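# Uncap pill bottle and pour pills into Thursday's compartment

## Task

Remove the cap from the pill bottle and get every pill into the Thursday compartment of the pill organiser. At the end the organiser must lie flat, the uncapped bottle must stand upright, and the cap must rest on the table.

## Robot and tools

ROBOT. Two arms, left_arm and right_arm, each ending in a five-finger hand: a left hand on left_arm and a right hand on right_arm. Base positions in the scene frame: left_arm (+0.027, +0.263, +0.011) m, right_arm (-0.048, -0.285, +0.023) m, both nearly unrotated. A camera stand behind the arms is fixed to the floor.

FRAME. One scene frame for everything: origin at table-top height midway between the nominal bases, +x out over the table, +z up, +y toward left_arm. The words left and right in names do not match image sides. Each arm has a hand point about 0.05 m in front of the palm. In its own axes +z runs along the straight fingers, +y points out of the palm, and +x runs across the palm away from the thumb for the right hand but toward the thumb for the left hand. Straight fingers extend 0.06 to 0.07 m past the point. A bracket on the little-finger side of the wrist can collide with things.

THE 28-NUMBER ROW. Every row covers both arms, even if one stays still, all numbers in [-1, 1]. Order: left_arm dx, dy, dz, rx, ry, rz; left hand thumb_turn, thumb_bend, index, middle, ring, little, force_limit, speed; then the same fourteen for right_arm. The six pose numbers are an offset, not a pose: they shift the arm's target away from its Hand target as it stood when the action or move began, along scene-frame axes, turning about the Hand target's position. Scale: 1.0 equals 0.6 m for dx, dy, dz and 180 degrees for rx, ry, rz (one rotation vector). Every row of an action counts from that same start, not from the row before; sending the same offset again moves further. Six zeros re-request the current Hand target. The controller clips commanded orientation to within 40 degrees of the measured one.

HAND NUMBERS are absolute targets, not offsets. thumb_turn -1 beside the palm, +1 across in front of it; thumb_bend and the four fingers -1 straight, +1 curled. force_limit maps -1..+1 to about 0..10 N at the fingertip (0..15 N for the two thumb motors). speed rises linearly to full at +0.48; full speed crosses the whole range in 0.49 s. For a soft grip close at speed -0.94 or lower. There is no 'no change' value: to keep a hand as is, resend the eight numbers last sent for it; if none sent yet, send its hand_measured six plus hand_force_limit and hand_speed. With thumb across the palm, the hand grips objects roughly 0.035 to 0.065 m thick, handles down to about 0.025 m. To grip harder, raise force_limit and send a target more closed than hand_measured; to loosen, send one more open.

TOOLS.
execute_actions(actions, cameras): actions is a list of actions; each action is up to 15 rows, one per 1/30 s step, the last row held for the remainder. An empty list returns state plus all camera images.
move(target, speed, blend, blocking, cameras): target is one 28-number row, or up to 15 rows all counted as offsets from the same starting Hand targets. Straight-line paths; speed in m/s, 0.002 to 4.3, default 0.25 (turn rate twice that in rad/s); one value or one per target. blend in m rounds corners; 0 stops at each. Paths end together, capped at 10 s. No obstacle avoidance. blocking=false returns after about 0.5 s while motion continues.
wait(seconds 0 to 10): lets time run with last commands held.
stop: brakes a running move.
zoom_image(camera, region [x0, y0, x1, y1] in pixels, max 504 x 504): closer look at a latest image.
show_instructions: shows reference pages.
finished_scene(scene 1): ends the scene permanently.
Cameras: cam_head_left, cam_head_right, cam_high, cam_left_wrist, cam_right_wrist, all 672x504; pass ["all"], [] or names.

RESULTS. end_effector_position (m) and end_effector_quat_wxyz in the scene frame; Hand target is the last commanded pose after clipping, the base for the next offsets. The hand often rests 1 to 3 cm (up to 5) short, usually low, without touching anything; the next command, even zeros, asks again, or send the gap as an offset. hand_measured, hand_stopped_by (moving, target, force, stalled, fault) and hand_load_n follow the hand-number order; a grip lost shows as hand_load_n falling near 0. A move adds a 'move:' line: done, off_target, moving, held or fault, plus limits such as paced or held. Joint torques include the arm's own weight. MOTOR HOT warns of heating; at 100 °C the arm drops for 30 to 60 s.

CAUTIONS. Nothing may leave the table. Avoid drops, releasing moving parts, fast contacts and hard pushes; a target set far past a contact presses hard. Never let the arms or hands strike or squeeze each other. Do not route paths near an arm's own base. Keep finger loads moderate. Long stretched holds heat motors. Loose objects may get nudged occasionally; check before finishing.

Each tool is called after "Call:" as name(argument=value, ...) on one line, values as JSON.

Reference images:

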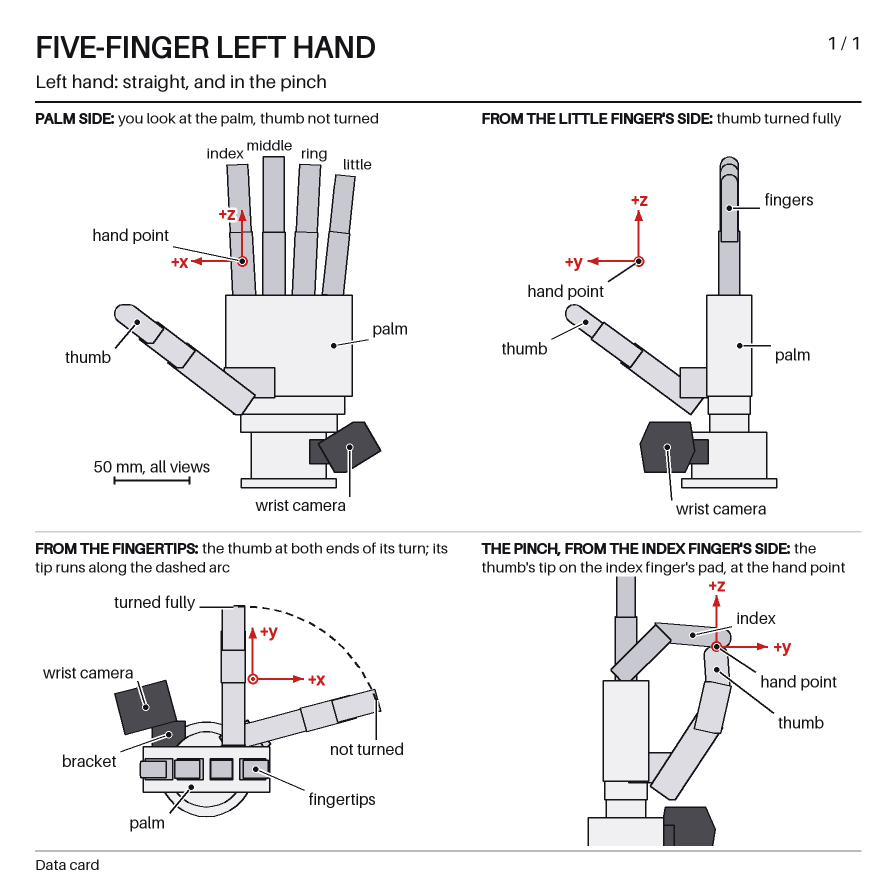

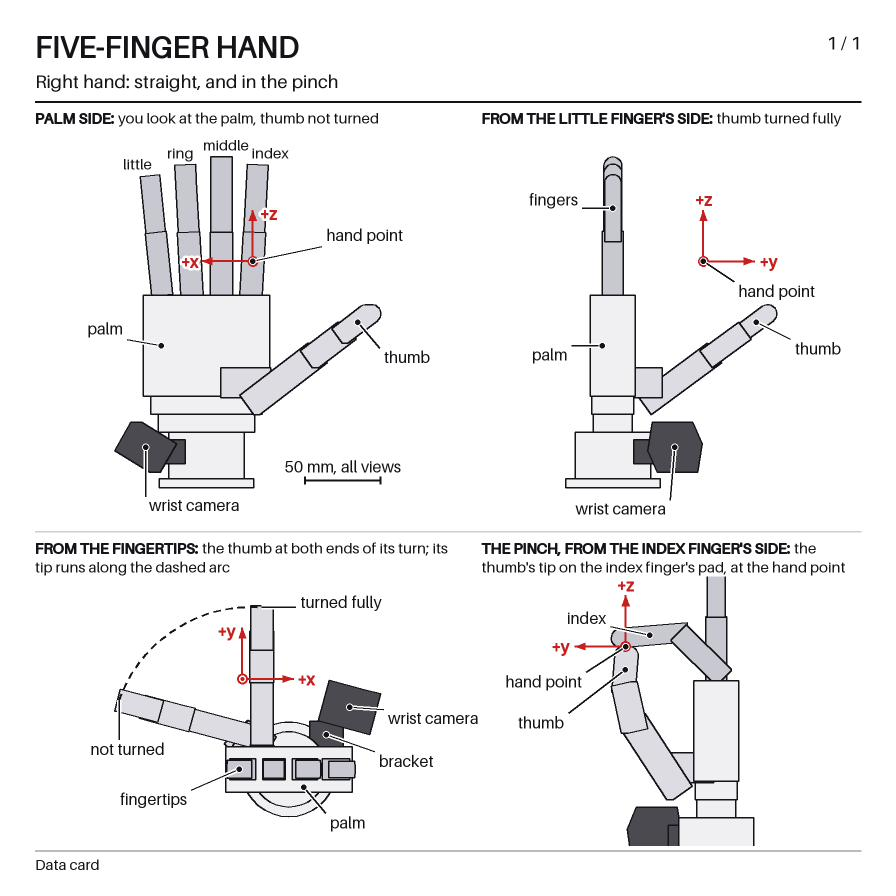

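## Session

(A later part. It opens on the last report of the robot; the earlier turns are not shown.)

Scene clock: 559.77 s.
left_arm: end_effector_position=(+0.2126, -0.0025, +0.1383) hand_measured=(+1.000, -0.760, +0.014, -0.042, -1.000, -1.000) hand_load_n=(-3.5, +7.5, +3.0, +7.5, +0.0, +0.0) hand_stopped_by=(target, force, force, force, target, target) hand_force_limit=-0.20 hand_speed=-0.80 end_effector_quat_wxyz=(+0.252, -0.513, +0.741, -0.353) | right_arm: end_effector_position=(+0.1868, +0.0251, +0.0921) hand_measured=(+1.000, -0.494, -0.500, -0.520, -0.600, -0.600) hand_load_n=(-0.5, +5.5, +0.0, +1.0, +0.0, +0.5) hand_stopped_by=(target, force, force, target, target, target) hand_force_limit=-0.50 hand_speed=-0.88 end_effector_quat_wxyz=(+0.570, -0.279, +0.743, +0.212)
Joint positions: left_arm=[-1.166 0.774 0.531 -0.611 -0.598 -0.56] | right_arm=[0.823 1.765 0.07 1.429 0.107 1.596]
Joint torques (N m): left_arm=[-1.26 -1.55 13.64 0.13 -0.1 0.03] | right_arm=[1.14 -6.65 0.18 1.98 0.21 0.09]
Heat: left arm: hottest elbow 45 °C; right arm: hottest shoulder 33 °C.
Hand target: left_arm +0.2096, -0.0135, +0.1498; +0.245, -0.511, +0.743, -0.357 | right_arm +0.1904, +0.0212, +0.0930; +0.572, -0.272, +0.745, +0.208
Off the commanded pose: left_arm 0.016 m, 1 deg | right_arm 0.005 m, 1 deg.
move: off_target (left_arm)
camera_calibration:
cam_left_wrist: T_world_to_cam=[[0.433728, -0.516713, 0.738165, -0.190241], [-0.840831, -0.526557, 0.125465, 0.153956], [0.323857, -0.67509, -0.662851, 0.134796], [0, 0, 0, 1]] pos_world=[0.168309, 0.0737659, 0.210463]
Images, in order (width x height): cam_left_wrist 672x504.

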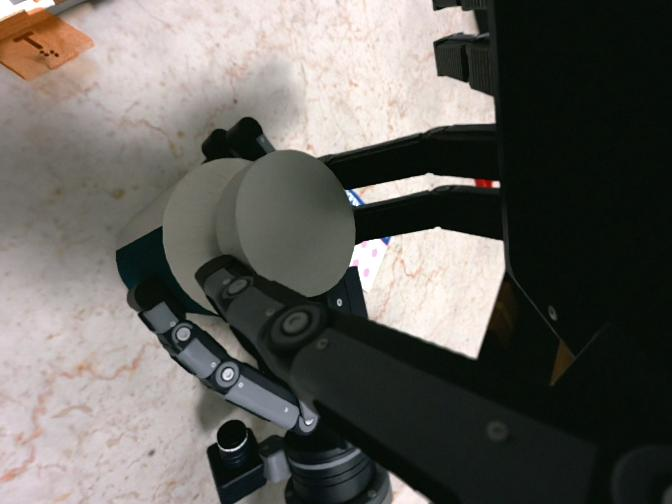

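Call:
zoom_image(camera="cam_left_wrist", region=[100, 110, 400, 370])

Call:
execute_actions(actions=[])

Scaled by 1.680 from the camera's 672x504 image, which has a finer 960x720 frame.

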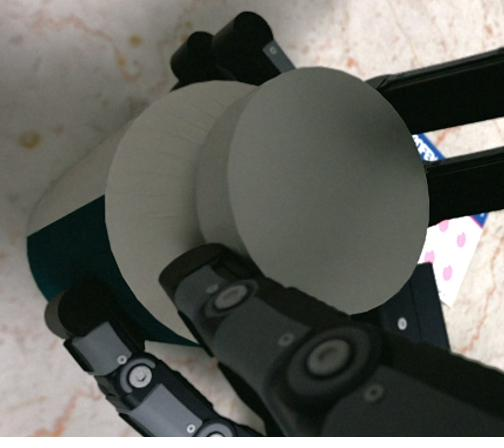

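Scene clock: 563.33 s.
left_arm: end_effector_position=(+0.2125, -0.0024, +0.1382) hand_measured=(+1.000, -0.760, +0.014, -0.042, -1.000, -1.000) hand_load_n=(-4.0, +7.0, +3.0, +7.5, +0.0, +0.5) hand_stopped_by=(target, force, force, force, target, target) hand_force_limit=-0.20 hand_speed=-0.80 end_effector_quat_wxyz=(+0.252, -0.513, +0.741, -0.353) | right_arm: end_effector_position=(+0.1868, +0.0251, +0.0921) hand_measured=(+1.000, -0.494, -0.500, -0.520, -0.600, -0.600) hand_load_n=(-0.5, +6.0, +0.0, +1.0, +0.0, +0.5) hand_stopped_by=(target, force, force, target, target, target) hand_force_limit=-0.50 hand_speed=-0.88 end_effector_quat_wxyz=(+0.570, -0.279, +0.743, +0.211)
Joint positions: left_arm=[-1.166 0.774 0.531 -0.612 -0.598 -0.56] | right_arm=[0.823 1.765 0.07 1.429 0.107 1.596]
Joint velocities: within noise
Joint torques (N m): left_arm=[-1.2 -1.49 13.64 0.14 -0.1 -0.01] | right_arm=[1.2 -6.65 0.2 1.98 0.21 0.1]
Motor temperatures (°C): left_arm=[28 29 45 28 31 31] | right_arm=[29 33 31 32 30 28]
Heat: left arm: hottest elbow 45 °C; right arm: hottest shoulder 33 °C.
Hand target: left_arm +0.2095, -0.0134, +0.1497; +0.245, -0.511, +0.743, -0.356 | right_arm +0.1904, +0.0212, +0.0929; +0.572, -0.272, +0.745, +0.208
Off the commanded pose: left_arm 0.016 m, 1 deg | right_arm 0.005 m, 1 deg.
camera_calibration:
cam_left_wrist: T_world_to_cam=[[0.434058, -0.516604, 0.738048, -0.190236], [-0.840658, -0.526783, 0.125678, 0.153814], [0.323865, -0.674997, -0.662941, 0.134839], [0, 0, 0, 1]] pos_world=[0.168208, 0.0737661, 0.210462]
cam_right_wrist: T_world_to_cam=[[-0.719506, 0.657547, -0.223479, 0.134561], [-0.33934, -0.0521054, 0.939219, -0.0266664], [0.605937, 0.751609, 0.260622, -0.03887], [0, 0, 0, 1]] pos_world=[0.111321, -0.0606546, 0.0652475]

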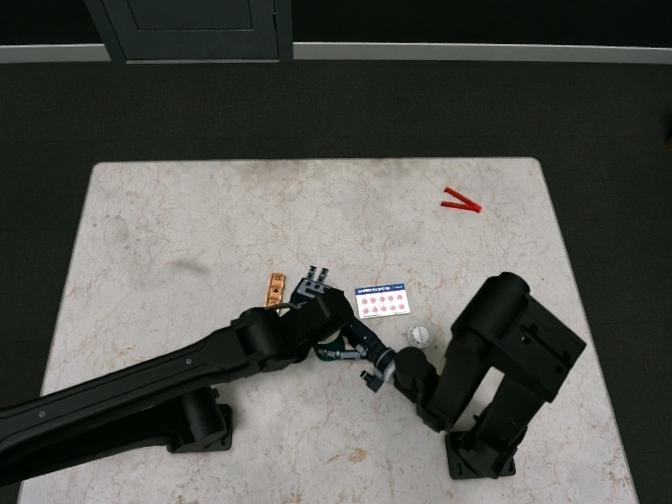

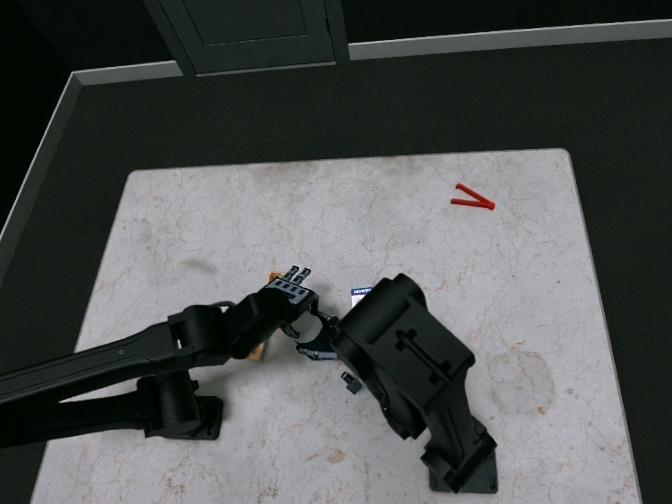

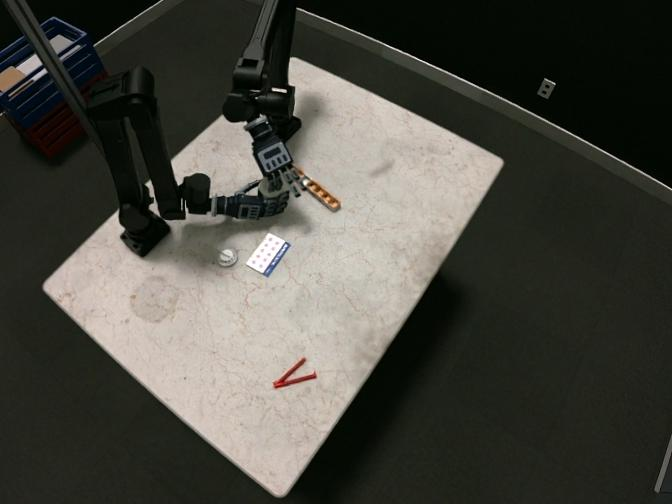

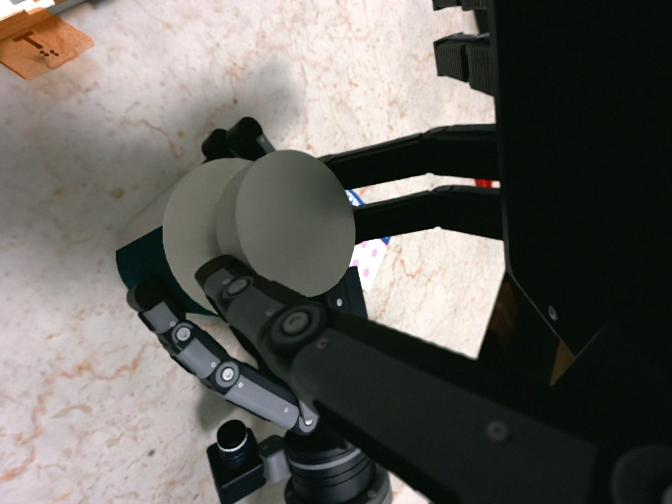

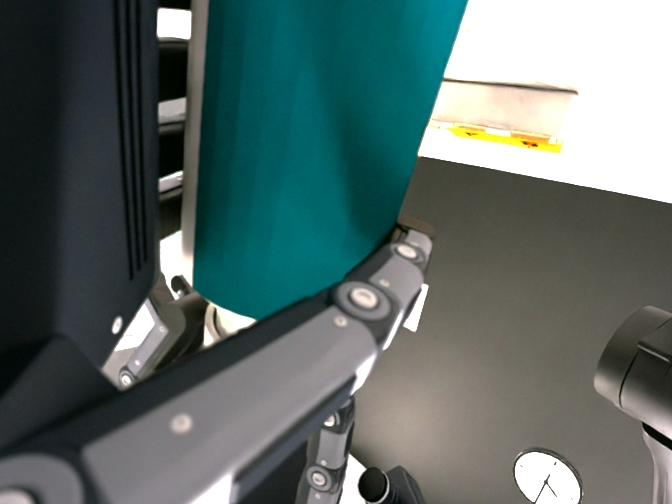

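Call:
execute_actions(actions=[[[0,0,0,0,0,0, 1,-1,-0.5,-0.5,-1,-1,-0.5,-0.2, 0,0,0,0,0,0, 1,-0.49,-0.5,-0.52,-0.6,-0.6,-0.5,-0.88]],[[0,0,0,0,0,0, 1,-1,-0.5,-0.5,-1,-1,-0.5,-0.2, 0,0,0,0,0,0, 1,-0.49,-0.5,-0.52,-0.6,-0.6,-0.5,-0.88]]], cameras=[])

Call:
move(target=[0, 0, 0.09, 0,0,0, 1,-1,-0.5,-0.5,-1,-1,-0.5,-0.2, 0,0,0,0,0,0, 1,-0.2,-0.2,-0.2,-0.3,-0.3,-0.1,-0.85], speed=0.12, cameras=["cam_left_wrist","cam_right_wrist"])

Scene clock: 577.93 s.
left_arm: end_effector_position=(+0.2101, -0.0006, +0.1336) hand_measured=(+1.000, -1.000, -0.500, -0.500, -1.000, -1.000) hand_load_n=(+0.0, -0.5, +0.0, +0.0, -0.5, +0.0) hand_stopped_by=(target, target, target, target, target, target) hand_force_limit=-0.50 hand_speed=-0.20 end_effector_quat_wxyz=(+0.252, -0.513, +0.745, -0.344) | right_arm: end_effector_position=(+0.1873, +0.0248, +0.0921) hand_measured=(+1.000, -0.494, -0.500, -0.520, -0.600, -0.600) hand_load_n=(+1.0, +4.5, +0.0, +1.0, +0.0, +0.0) hand_stopped_by=(target, force, force, target, target, target) hand_force_limit=-0.50 hand_speed=-0.88 end_effector_quat_wxyz=(+0.570, -0.278, +0.743, +0.211)
Joint positions: left_arm=[-1.17 0.783 0.531 -0.626 -0.598 -0.566] | right_arm=[0.823 1.765 0.07 1.429 0.11 1.596]
Joint torques (N m): left_arm=[-0.97 -2.37 13.61 0.62 -0.11 0.05] | right_arm=[1.14 -6.65 0.2 1.98 0.1 0.1]
Heat: left arm: hottest elbow 46 °C; right arm: hottest shoulder 33 °C.
Hand target: left_arm +0.2095, -0.0134, +0.1498; +0.245, -0.511, +0.743, -0.357 | right_arm +0.1904, +0.0212, +0.0930; +0.572, -0.272, +0.745, +0.208
Off the commanded pose: left_arm 0.021 m, 2 deg | right_arm 0.005 m, 1 deg.
No camera images: "cameras" was empty.

Scene clock: 579.10 s.
left_arm: end_effector_position=(+0.2081, +0.0024, +0.1737) hand_measured=(+1.000, -1.000, -0.500, -0.500, -1.000, -1.000) hand_load_n=(+0.0, +0.0, +0.0, +0.0, +0.0, +0.0) hand_stopped_by=(target, target, target, target, target, target) hand_force_limit=-0.50 hand_speed=-0.20 end_effector_quat_wxyz=(+0.253, -0.511, +0.752, -0.331) | right_arm: end_effector_position=(+0.1874, +0.0247, +0.0921) hand_measured=(+1.000, -0.494, -0.434, -0.480, -0.436, -0.422) hand_load_n=(+9.0, +19.5, +3.5, +0.0, +3.0, +5.0) hand_stopped_by=(target, force, force, force, force, force) hand_force_limit=-0.10 hand_speed=-0.85 end_effector_quat_wxyz=(+0.571, -0.278, +0.744, +0.210)
Joint positions: left_arm=[-1.17 0.763 0.641 -0.785 -0.595 -0.566] | right_arm=[0.823 1.765 0.07 1.429 0.111 1.596]
Joint torques (N m): left_arm=[-0.85 -2.9 15.6 0.54 -0.21 0.06] | right_arm=[1.14 -6.71 0.2 1.99 0.06 0.1]
Heat: left arm: hottest elbow 46 °C; right arm: hottest shoulder 33 °C.
Hand target: left_arm +0.2096, -0.0135, +0.2040; +0.245, -0.511, +0.743, -0.357 | right_arm +0.1904, +0.0212, +0.0930; +0.572, -0.272, +0.745, +0.208
Off the commanded pose: left_arm 0.034 m, 3 deg | right_arm 0.005 m, 1 deg.
move: off_target (left_arm)
camera_calibration:
cam_left_wrist: T_world_to_cam=[[0.450563, -0.548214, 0.704595, -0.209494], [-0.838906, -0.529931, 0.124134, 0.148129], [0.305335, -0.64702, -0.698668, 0.173021], [0, 0, 0, 1]] pos_world=[0.165828, 0.0755983, 0.250105]
cam_right_wrist: T_world_to_cam=[[-0.71717, 0.659905, -0.224038, 0.134804], [-0.339944, -0.0506248, 0.939082, -0.0263148], [0.608363, 0.749642, 0.260637, -0.0392671], [0, 0, 0, 1]] pos_world=[0.111621, -0.0608538, 0.0651475]
Images, in order (width x height): cam_left_wrist 672x504, cam_right_wrist 672x504.

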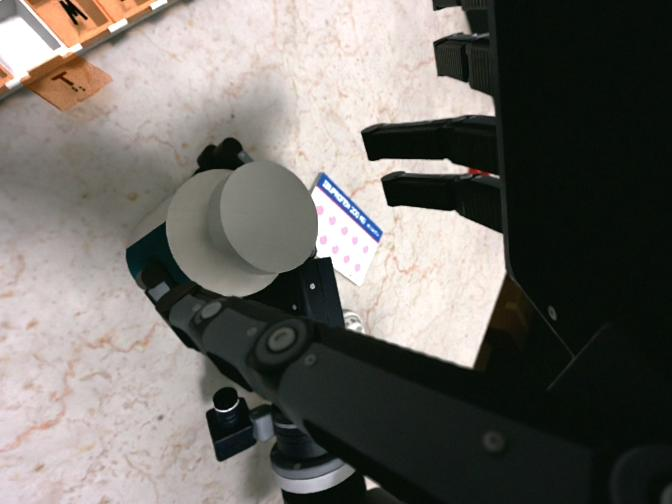

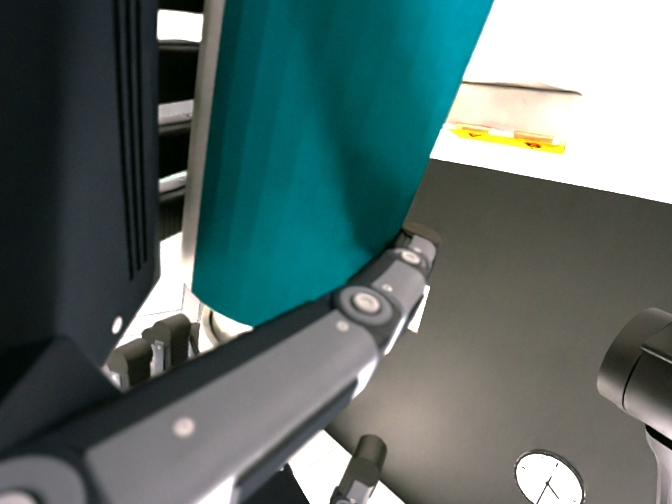

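Call:
execute_actions(actions=[[[0,0,0,0,0,0, 1,-1,-0.5,-0.5,-1,-1,-0.5,-0.2, 0,0,0,0,0,0, 1,-0.503,-0.2,-0.2,-0.3,-0.3,-0.1,-0.85]]], cameras=[])

Scene clock: 583.37 s.
left_arm: end_effector_position=(+0.2081, +0.0025, +0.1736) hand_measured=(+1.000, -1.000, -0.500, -0.500, -1.000, -1.000) hand_load_n=(+0.0, +0.0, +0.0, +0.0, +0.0, +0.0) hand_stopped_by=(target, target, target, target, target, target) hand_force_limit=-0.50 hand_speed=-0.20 end_effector_quat_wxyz=(+0.253, -0.511, +0.752, -0.331) | right_arm: end_effector_position=(+0.1874, +0.0247, +0.0921) hand_measured=(+1.000, -0.508, -0.434, -0.480, -0.436, -0.422) hand_load_n=(+6.5, +13.0, +2.5, +0.0, +1.5, +4.0) hand_stopped_by=(target, force, force, force, force, force) hand_force_limit=-0.10 hand_speed=-0.85 end_effector_quat_wxyz=(+0.571, -0.278, +0.744, +0.210)
Joint positions: left_arm=[-1.17 0.763 0.641 -0.785 -0.595 -0.566] | right_arm=[0.823 1.765 0.07 1.429 0.111 1.596]
Joint torques (N m): left_arm=[-0.79 -3.02 15.61 0.55 -0.22 0.06] | right_arm=[1.14 -6.65 0.18 1.98 0.06 0.1]
Heat: left arm: hottest elbow 46 °C; right arm: hottest shoulder 33 °C.
Hand target: left_arm +0.2095, -0.0135, +0.2039; +0.245, -0.511, +0.743, -0.357 | right_arm +0.1904, +0.0212, +0.0930; +0.572, -0.272, +0.745, +0.208
Off the commanded pose: left_arm 0.034 m, 3 deg | right_arm 0.005 m, 1 deg.
No camera images: "cameras" was empty.

Call:
move(target=[[0.0033, 0.004, 0.01, 0,0,-0.1333, 1,-1,-0.5,-0.5,-1,-1,-0.5,-0.2, 0,0,0,0,0,0, 1,-0.503,-0.2,-0.2,-0.3,-0.3,-0.1,-0.85],[0.0033, 0.004, -0.055, 0,0,-0.1333, 1,-1,-0.5,-0.5,-1,-1,-0.5,-0.2, 0,0,0,0,0,0, 1,-0.503,-0.2,-0.2,-0.3,-0.3,-0.1,-0.85]], speed=0.15, cameras=["cam_left_wrist"])

Scene clock: 594.23 s.
left_arm: end_effector_position=(+0.2045, -0.0094, +0.1677) hand_measured=(+1.000, -1.000, -0.500, -0.500, -1.000, -1.000) hand_load_n=(+0.0, +0.0, +0.0, +0.0, +0.0, +0.0) hand_stopped_by=(target, target, target, target, target, target) hand_force_limit=-0.50 hand_speed=-0.20 end_effector_quat_wxyz=(+0.161, -0.344, +0.837, -0.394) | right_arm: end_effector_position=(+0.1874, +0.0247, +0.0921) hand_measured=(+1.000, -0.508, -0.434, -0.480, -0.436, -0.422) hand_load_n=(+6.5, +13.5, +2.5, +0.0, +1.5, +4.0) hand_stopped_by=(target, force, force, force, force, force) hand_force_limit=-0.10 hand_speed=-0.85 end_effector_quat_wxyz=(+0.571, -0.278, +0.744, +0.210)
Joint positions: left_arm=[-0.969 0.698 0.564 -0.564 -0.122 -0.104] | right_arm=[0.823 1.765 0.07 1.429 0.111 1.596]
Joint torques (N m): left_arm=[1.9 -1.96 11.17 1.88 0.22 0.21] | right_arm=[1.14 -6.71 0.18 1.98 0.06 0.1]
Heat: left arm: hottest elbow 46 °C; right arm: hottest shoulder 33 °C.
Hand target: left_arm +0.2115, -0.0110, +0.1708; +0.166, -0.345, +0.833, -0.400 | right_arm +0.1904, +0.0212, +0.0930; +0.572, -0.272, +0.745, +0.208
Off the commanded pose: left_arm 0.008 m, 1 deg | right_arm 0.005 m, 1 deg.
move: done
camera_calibration:
cam_left_wrist: T_world_to_cam=[[0.190215, -0.655236, 0.731085, -0.162339], [-0.981717, -0.121603, 0.146438, 0.168894], [-0.00704893, -0.745573, -0.666387, 0.219845], [0, 0, 0, 1]] pos_world=[0.198235, 0.0780779, 0.240453]
Images, in order (width x height): cam_left_wrist 672x504.

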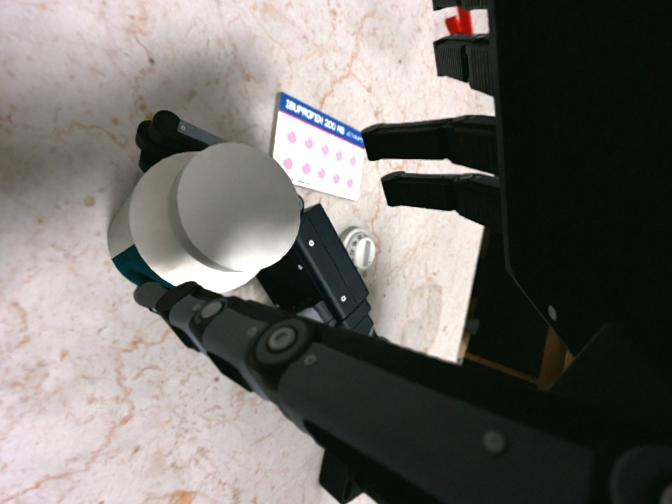

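Call:
execute_actions(actions=[])

Call:
zoom_image(camera="cam_high", region=[200, 140, 350, 250])

Call:
zoom_image(camera="cam_left_wrist", region=[80, 110, 380, 350])

Scene clock: 600.10 s.
left_arm: end_effector_position=(+0.2046, -0.0095, +0.1678) hand_measured=(+1.000, -1.000, -0.500, -0.500, -1.000, -1.000) hand_load_n=(+0.0, +0.0, +0.0, +0.0, +0.0, -0.5) hand_stopped_by=(target, target, target, target, target, target) hand_force_limit=-0.50 hand_speed=-0.20 end_effector_quat_wxyz=(+0.161, -0.344, +0.837, -0.394) | right_arm: end_effector_position=(+0.1874, +0.0247, +0.0921) hand_measured=(+1.000, -0.508, -0.434, -0.480, -0.436, -0.422) hand_load_n=(+7.0, +13.5, +2.5, +0.0, +1.5, +4.5) hand_stopped_by=(target, force, force, force, force, force) hand_force_limit=-0.10 hand_speed=-0.85 end_effector_quat_wxyz=(+0.571, -0.278, +0.744, +0.210)
Joint positions: left_arm=[-0.969 0.698 0.564 -0.563 -0.122 -0.104] | right_arm=[0.823 1.765 0.07 1.429 0.111 1.596]
Joint velocities: within noise
Joint torques (N m): left_arm=[1.79 -1.9 11.14 1.87 0.22 0.22] | right_arm=[1.14 -6.71 0.18 1.98 0.06 0.1]
Motor temperatures (°C): left_arm=[28 29 45 28 31 31] | right_arm=[29 33 31 32 30 28]
Heat: left arm: hottest elbow 45 °C; right arm: hottest shoulder 33 °C.
Hand target: left_arm +0.2115, -0.0110, +0.1708; +0.166, -0.345, +0.833, -0.400 | right_arm +0.1904, +0.0212, +0.0930; +0.572, -0.272, +0.745, +0.208
Off the commanded pose: left_arm 0.008 m, 1 deg | right_arm 0.005 m, 1 deg.
camera_calibration:
cam_left_wrist: T_world_to_cam=[[0.190044, -0.654973, 0.731364, -0.162479], [-0.981752, -0.121584, 0.146222, 0.169038], [-0.00684967, -0.745807, -0.666127, 0.219687], [0, 0, 0, 1]] pos_world=[0.198336, 0.0779768, 0.240453]
cam_right_wrist: T_world_to_cam=[[-0.71717, 0.659905, -0.224038, 0.134804], [-0.339944, -0.0506248, 0.939082, -0.0263148], [0.608363, 0.749642, 0.260637, -0.0392671], [0, 0, 0, 1]] pos_world=[0.111621, -0.0608538, 0.0651475]

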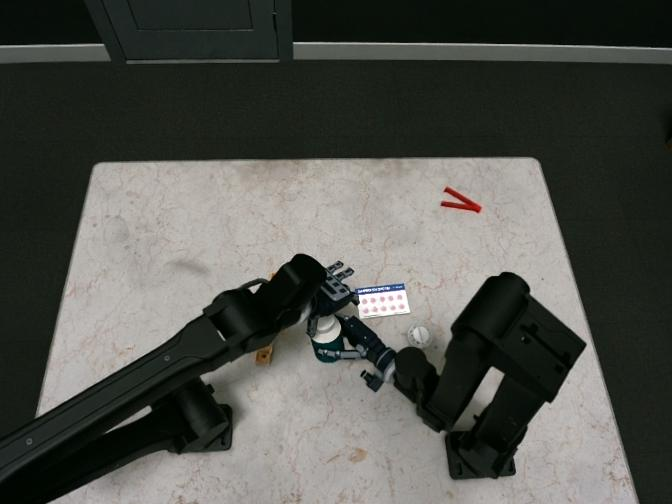

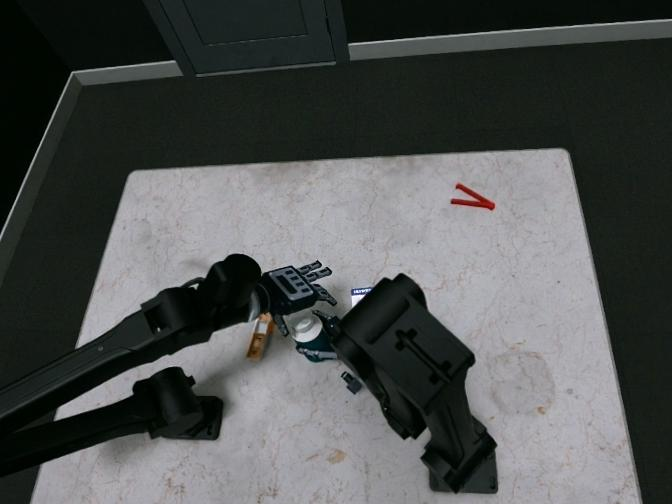

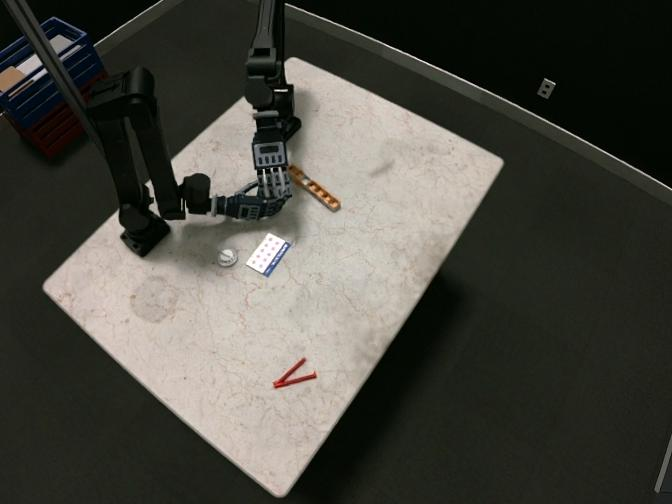

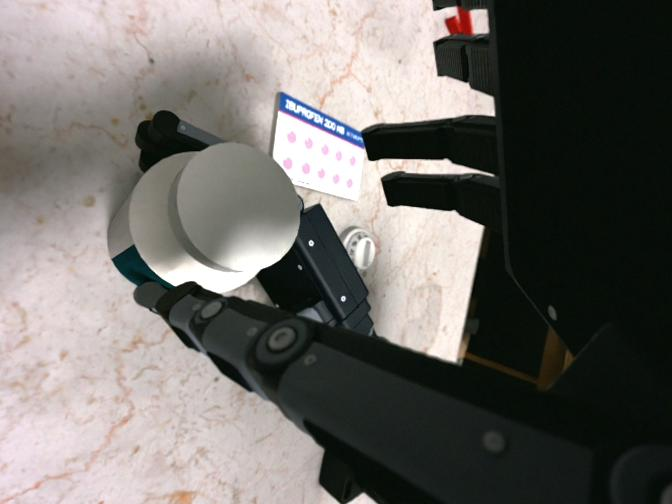

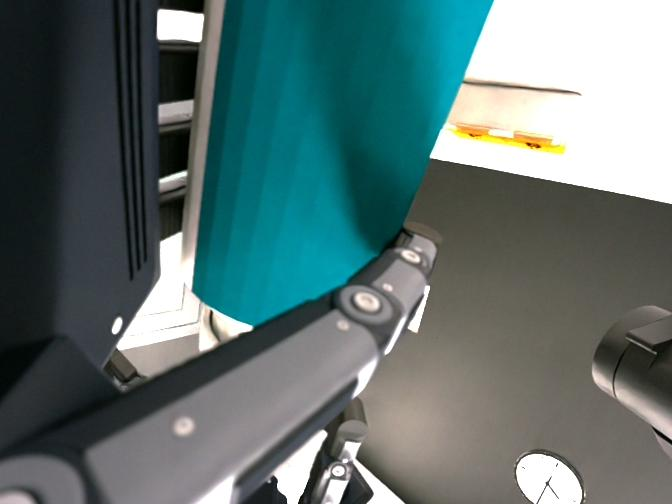

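Scaled by 3.360 from the camera's 672x504 image, which has a finer 960x720 frame.

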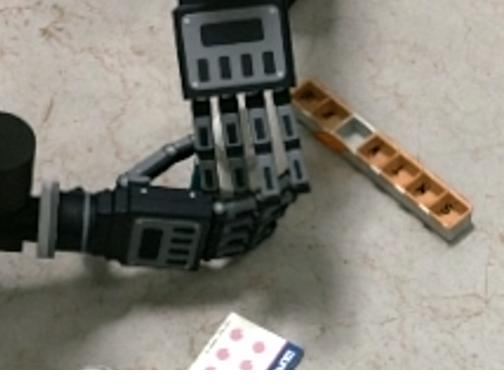

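Scaled by 1.680 from the camera's 672x504 image, which has a finer 960x720 frame.

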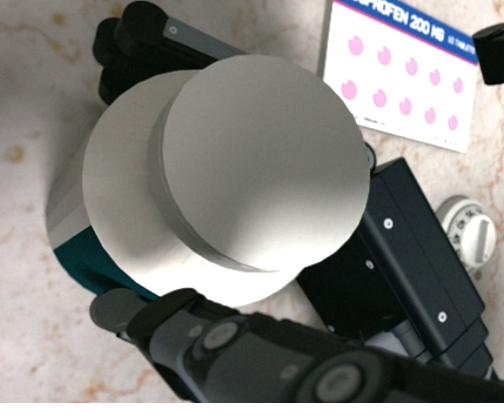

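Call:
zoom_image(camera="cam_head_left", region=[280, 290, 400, 390])

Call:
zoom_image(camera="cam_head_right", region=[250, 290, 370, 390])

Scaled by 4.200 from the camera's 672x504 image, which has a finer 960x720 frame.

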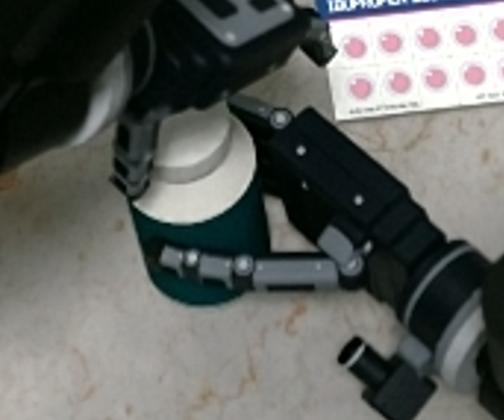

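Scaled by 4.200 from the camera's 672x504 image, which has a finer 960x720 frame.

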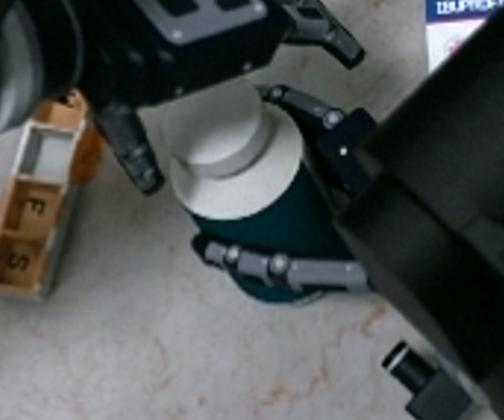

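Call:
move(target=[[0,0,0.08, 0,0,0, 1,-1,-0.5,-0.5,-1,-1,-0.5,-0.2, 0,0,0.035,0,0,0, 1,-0.503,-0.2,-0.2,-0.3,-0.3,-0.1,-0.85],[0,0,0.08, 0,0,0, 1,-1,-0.5,-0.5,-1,-1,-0.5,-0.2, 0,0,0.0583,0.0474,-0.0545,0, 1,-0.503,-0.2,-0.2,-0.3,-0.3,-0.1,-0.85]], speed=0.1, blend=0.01, cameras=["all"])

Call:
zoom_image(camera="cam_head_right", region=[250, 290, 370, 390])

Call:
zoom_image(camera="cam_head_left", region=[280, 290, 400, 390])

Scene clock: 620.40 s.
left_arm: end_effector_position=(+0.2004, -0.0037, +0.1860) hand_measured=(+1.000, -1.000, -0.500, -0.500, -1.000, -1.000) hand_load_n=(+0.0, +0.0, +0.0, +0.0, +0.0, +0.0) hand_stopped_by=(target, target, target, target, target, target) hand_force_limit=-0.50 hand_speed=-0.20 end_effector_quat_wxyz=(+0.157, -0.346, +0.845, -0.377) | right_arm: end_effector_position=(+0.1882, +0.0253, +0.1227) hand_measured=(+1.000, -0.508, -0.434, -0.480, -0.436, -0.422) hand_load_n=(+6.5, +13.5, +2.5, +0.0, +1.5, +4.0) hand_stopped_by=(target, force, force, force, force, force) hand_force_limit=-0.10 hand_speed=-0.85 end_effector_quat_wxyz=(+0.612, -0.267, +0.710, +0.224)
Joint positions: left_arm=[-0.969 0.694 0.627 -0.669 -0.122 -0.104] | right_arm=[0.823 1.759 0.065 1.542 0.114 1.58]
Joint torques (N m): left_arm=[1.79 -2.67 16.13 0.83 0.18 0.21] | right_arm=[1.03 -6.89 0.03 2.73 -0.03 -0.03]
Heat: left arm: hottest elbow 45 °C; right arm: hottest shoulder 33 °C.
Hand target: left_arm +0.2116, -0.0111, +0.2189; +0.166, -0.345, +0.833, -0.400 | right_arm +0.1904, +0.0212, +0.1279; +0.652, -0.246, +0.676, +0.239
Off the commanded pose: left_arm 0.035 m, 3 deg | right_arm 0.007 m, 7 deg.
joint sent to its limit (right arm) — joint 4 (wrist pitch), upper limit. The joint targets are off in orientation, not in position.
move: off_target (left_arm, right_arm)
camera_calibration:
cam_left_wrist: T_world_to_cam=[[0.206123, -0.677559, 0.705993, -0.169774], [-0.978279, -0.126461, 0.164252, 0.158863], [-0.0220096, -0.724514, -0.688908, 0.243499], [0, 0, 0, 1]] pos_world=[0.195765, 0.0814763, 0.261514]
cam_right_wrist: T_world_to_cam=[[-0.697012, 0.676207, -0.238576, 0.139387], [-0.420061, -0.115406, 0.900128, -0.0333557], [0.58114, 0.727616, 0.364488, -0.0552963], [0, 0, 0, 1]] pos_world=[0.115278, -0.0578693, 0.0834335]

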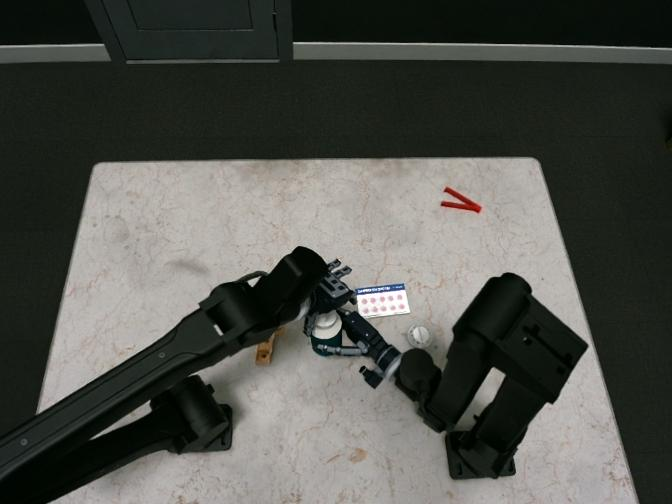

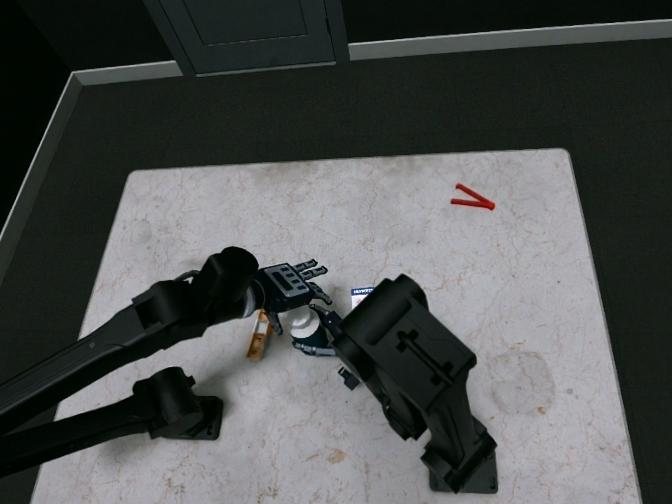

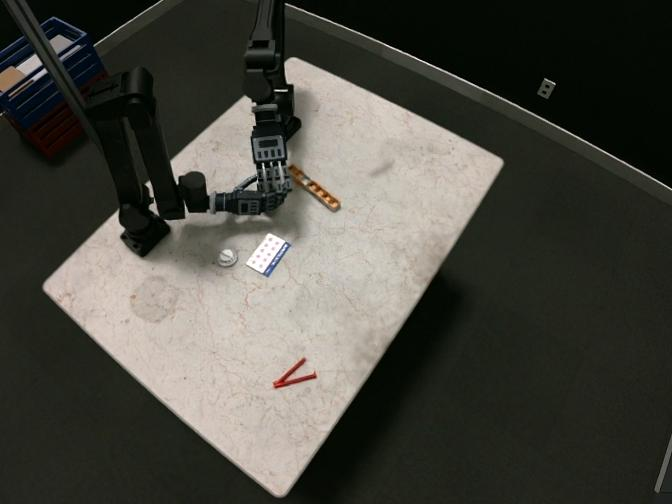

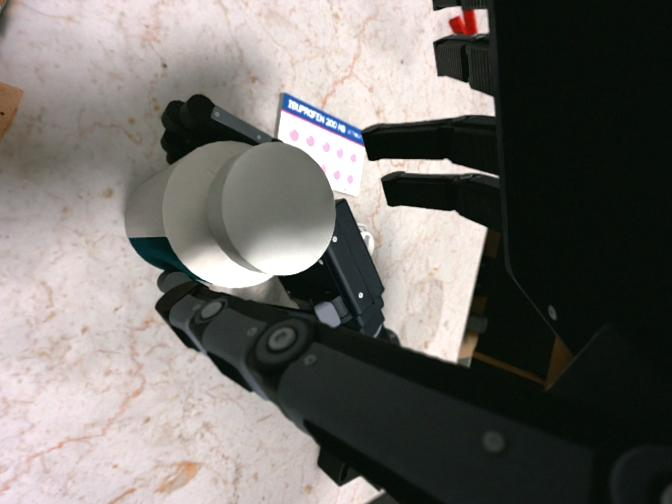

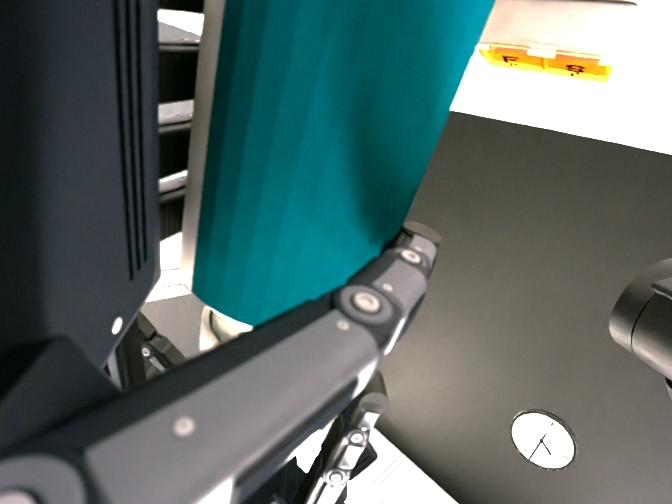

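Scaled by 4.200 from the camera's 672x504 image, which has a finer 960x720 frame.

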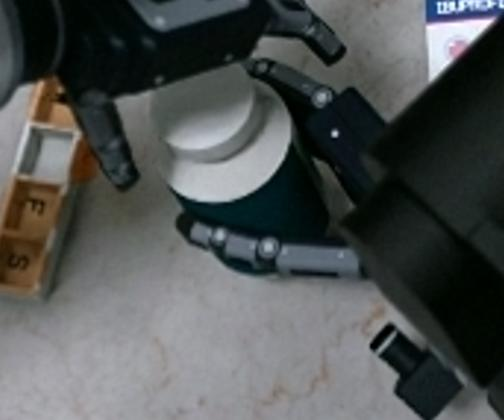

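Scaled by 4.200 from the camera's 672x504 image, which has a finer 960x720 frame.

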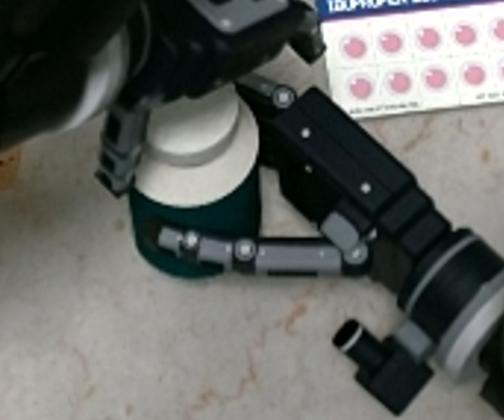

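Call:
move(target=[[0.0053,0.0085,0.0, -0.0237,0.0273,0, 1,-1,-0.5,-0.5,-1,-1,-0.5,-0.2, 0,0,0,0,0,0, 1,-0.503,-0.2,-0.2,-0.3,-0.3,-0.1,-0.85],[0.0053,0.0085,-0.0782, -0.0237,0.0273,0, 1,-1,-0.5,-0.5,-1,-1,-0.5,-0.2, 0,0,0,0,0,0, 1,-0.503,-0.2,-0.2,-0.3,-0.3,-0.1,-0.85]], speed=0.12, cameras=["cam_left_wrist"])

Scene clock: 644.10 s.
left_arm: end_effector_position=(+0.2080, -0.0040, +0.1691) hand_measured=(+1.000, -1.000, -0.500, -0.500, -1.000, -1.000) hand_load_n=(+0.0, +0.0, +0.0, +0.0, +0.0, +0.0) hand_stopped_by=(target, target, target, target, target, target) hand_force_limit=-0.50 hand_speed=-0.20 end_effector_quat_wxyz=(+0.115, -0.361, +0.830, -0.409) | right_arm: end_effector_position=(+0.1882, +0.0253, +0.1227) hand_measured=(+1.000, -0.508, -0.434, -0.480, -0.436, -0.422) hand_load_n=(+6.5, +13.5, +2.0, +0.0, +2.0, +4.0) hand_stopped_by=(target, force, force, force, force, force) hand_force_limit=-0.10 hand_speed=-0.85 end_effector_quat_wxyz=(+0.612, -0.267, +0.710, +0.224)
Joint positions: left_arm=[-0.852 0.689 0.554 -0.56 0.04 -0.104] | right_arm=[0.823 1.759 0.065 1.542 0.114 1.579]
Joint torques (N m): left_arm=[1.9 -1.73 11.1 1.89 0.32 0.07] | right_arm=[0.97 -6.89 0.05 2.74 -0.05 0]
Heat: left arm: hottest elbow 49 °C; right arm: hottest shoulder 32 °C.
Hand target: left_arm +0.2146, -0.0059, +0.1719; +0.117, -0.368, +0.824, -0.415 | right_arm +0.1904, +0.0212, +0.1279; +0.652, -0.246, +0.676, +0.239
Off the commanded pose: left_arm 0.008 m, 1 deg | right_arm 0.007 m, 7 deg.
joint sent to its limit (right arm) — joint 4 (wrist pitch), upper limit. The joint targets are off in orientation, not in position.
move: off_target (right_arm)
camera_calibration:
cam_left_wrist: T_world_to_cam=[[0.244107, -0.606019, 0.757069, -0.17588], [-0.967703, -0.101556, 0.23073, 0.155693], [-0.0629418, -0.788941, -0.611237, 0.226938], [0, 0, 0, 1]] pos_world=[0.207882, 0.088266, 0.235943]
Images, in order (width x height): cam_left_wrist 672x504.

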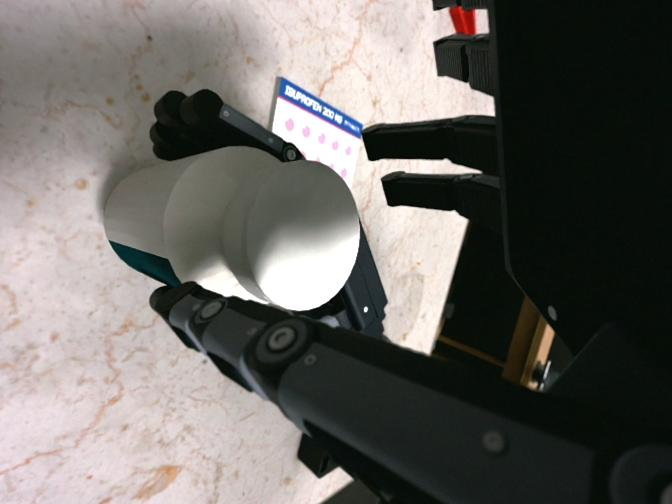

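Call:
execute_actions(actions=[[[0,0,0,0,0,0, 1,-0.2,0.3,0.33,-1,-1,-0.2,-0.75, 0,0,0,0,0,0, 1,-0.503,-0.2,-0.2,-0.3,-0.3,-0.1,-0.85]],[[0,0,0,0,0,0, 1,-0.2,0.3,0.33,-1,-1,-0.2,-0.75, 0,0,0,0,0,0, 1,-0.503,-0.2,-0.2,-0.3,-0.3,-0.1,-0.85]],[[0,0,0,0,0,0, 1,-0.2,0.3,0.33,-1,-1,-0.2,-0.75, 0,0,0,0,0,0, 1,-0.503,-0.2,-0.2,-0.3,-0.3,-0.1,-0.85]]], cameras=["cam_left_wrist"])

Scene clock: 651.20 s.
left_arm: end_effector_position=(+0.2080, -0.0041, +0.1688) hand_measured=(+1.000, -0.758, +0.004, -0.020, -1.000, -1.000) hand_load_n=(+0.5, +9.0, +4.0, +7.0, +0.0, +0.0) hand_stopped_by=(target, force, force, force, target, target) hand_force_limit=-0.20 hand_speed=-0.75 end_effector_quat_wxyz=(+0.115, -0.361, +0.830, -0.408) | right_arm: end_effector_position=(+0.1883, +0.0252, +0.1226) hand_measured=(+1.000, -0.508, -0.434, -0.480, -0.436, -0.422) hand_load_n=(+6.5, +13.5, +2.0, +0.0, +1.5, +4.0) hand_stopped_by=(target, force, force, force, force, force) hand_force_limit=-0.10 hand_speed=-0.85 end_effector_quat_wxyz=(+0.613, -0.269, +0.709, +0.222)
Joint positions: left_arm=[-0.852 0.69 0.554 -0.56 0.04 -0.104] | right_arm=[0.822 1.759 0.065 1.543 0.115 1.573]
Joint torques (N m): left_arm=[1.85 -1.85 11.1 1.89 0.3 0.07] | right_arm=[1.03 -6.89 0.03 2.69 -0.1 0.05]
Heat: left arm: hottest elbow 48 °C; right arm: hottest shoulder 32 °C.
Hand target: left_arm +0.2147, -0.0059, +0.1719; +0.117, -0.368, +0.824, -0.415 | right_arm +0.1905, +0.0212, +0.1279; +0.652, -0.245, +0.676, +0.239
Off the commanded pose: left_arm 0.008 m, 1 deg | right_arm 0.007 m, 7 deg.
joint sent to its limit (right arm) — joint 4 (wrist pitch), upper limit. The joint targets are off in orientation, not in position.
camera_calibration:
cam_left_wrist: T_world_to_cam=[[0.244442, -0.606425, 0.756635, -0.175804], [-0.967574, -0.101335, 0.231371, 0.155615], [-0.0636354, -0.788657, -0.611531, 0.226854], [0, 0, 0, 1]] pos_world=[0.207979, 0.0880673, 0.235742]
Images, in order (width x height): cam_left_wrist 672x504.

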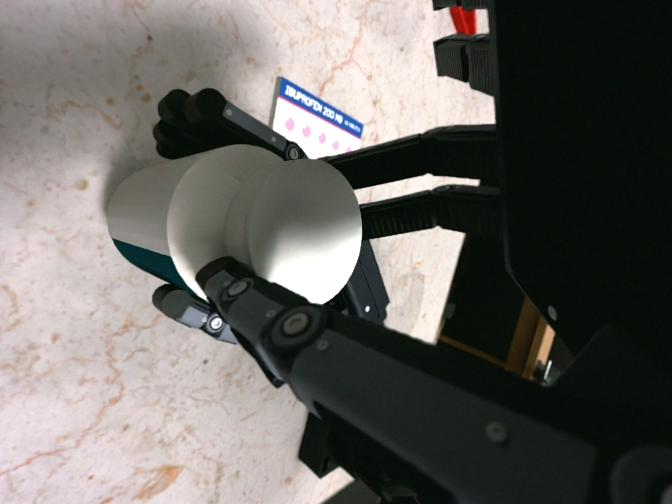

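Call:
move(target=[-0.0043,-0.0042,0.0055, 0.0071,0.0062,0.0828, 1,-0.2,0.3,0.33,-1,-1,-0.2,-0.75, 0,0,0,0,0,0, 1,-0.503,-0.2,-0.2,-0.3,-0.3,-0.1,-0.85], speed=0.2, cameras=["cam_right_wrist"])

Scene clock: 658.03 s.
left_arm: end_effector_position=(+0.2115, -0.0022, +0.1638) hand_measured=(+1.000, -0.756, +0.004, -0.020, -1.000, -1.000) hand_load_n=(-1.0, +2.0, +1.0, +1.5, +0.0, +0.0) hand_stopped_by=(target, force, force, force, target, target) hand_force_limit=-0.20 hand_speed=-0.75 end_effector_quat_wxyz=(+0.166, -0.476, +0.775, -0.381) | right_arm: end_effector_position=(+0.1884, +0.0250, +0.1225) hand_measured=(+1.000, -0.508, -0.434, -0.480, -0.436, -0.422) hand_load_n=(+1.0, +11.5, +4.0, +0.0, +0.0, +1.5) hand_stopped_by=(target, force, force, force, force, force) hand_force_limit=-0.10 hand_speed=-0.85 end_effector_quat_wxyz=(+0.613, -0.270, +0.709, +0.221)
Joint positions: left_arm=[-0.986 0.691 0.554 -0.61 -0.269 -0.382] | right_arm=[0.819 1.759 0.065 1.543 0.111 1.57]
Joint torques (N m): left_arm=[-0.73 -1.38 13.53 0.53 -0.29 0.07] | right_arm=[1.26 -6.89 0.05 2.69 0.02 0.08]
Heat: left arm: hottest elbow 48 °C; right arm: hottest shoulder 32 °C.
Hand target: left_arm +0.2121, -0.0084, +0.1752; +0.166, -0.475, +0.775, -0.384 | right_arm +0.1905, +0.0212, +0.1279; +0.652, -0.245, +0.676, +0.239
Off the commanded pose: left_arm 0.013 m, 0 deg | right_arm 0.007 m, 7 deg.
joint sent to its limit (right arm) — joint 4 (wrist pitch), upper limit. The joint targets are off in orientation, not in position.
move: off_target (left_arm, right_arm)
camera_calibration:
cam_right_wrist: T_world_to_cam=[[-0.69632, 0.673693, -0.24754, 0.140643], [-0.425983, -0.11034, 0.897977, -0.0317441], [0.577648, 0.730727, 0.363815, -0.054457], [0, 0, 0, 1]] pos_world=[0.115867, -0.0584594, 0.0831324]
Images, in order (width x height): cam_right_wrist 672x504.

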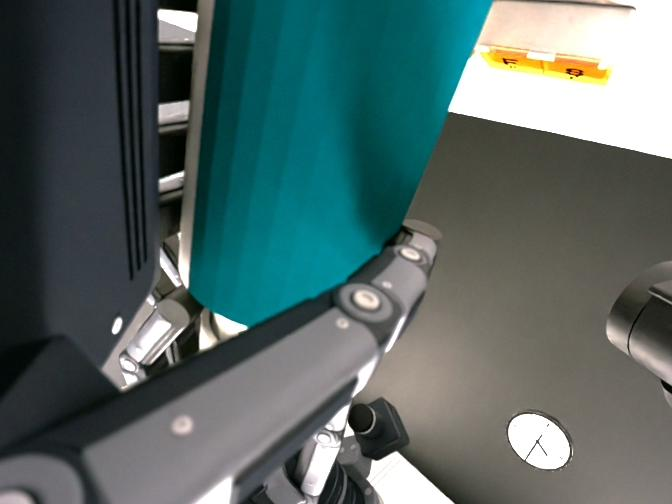

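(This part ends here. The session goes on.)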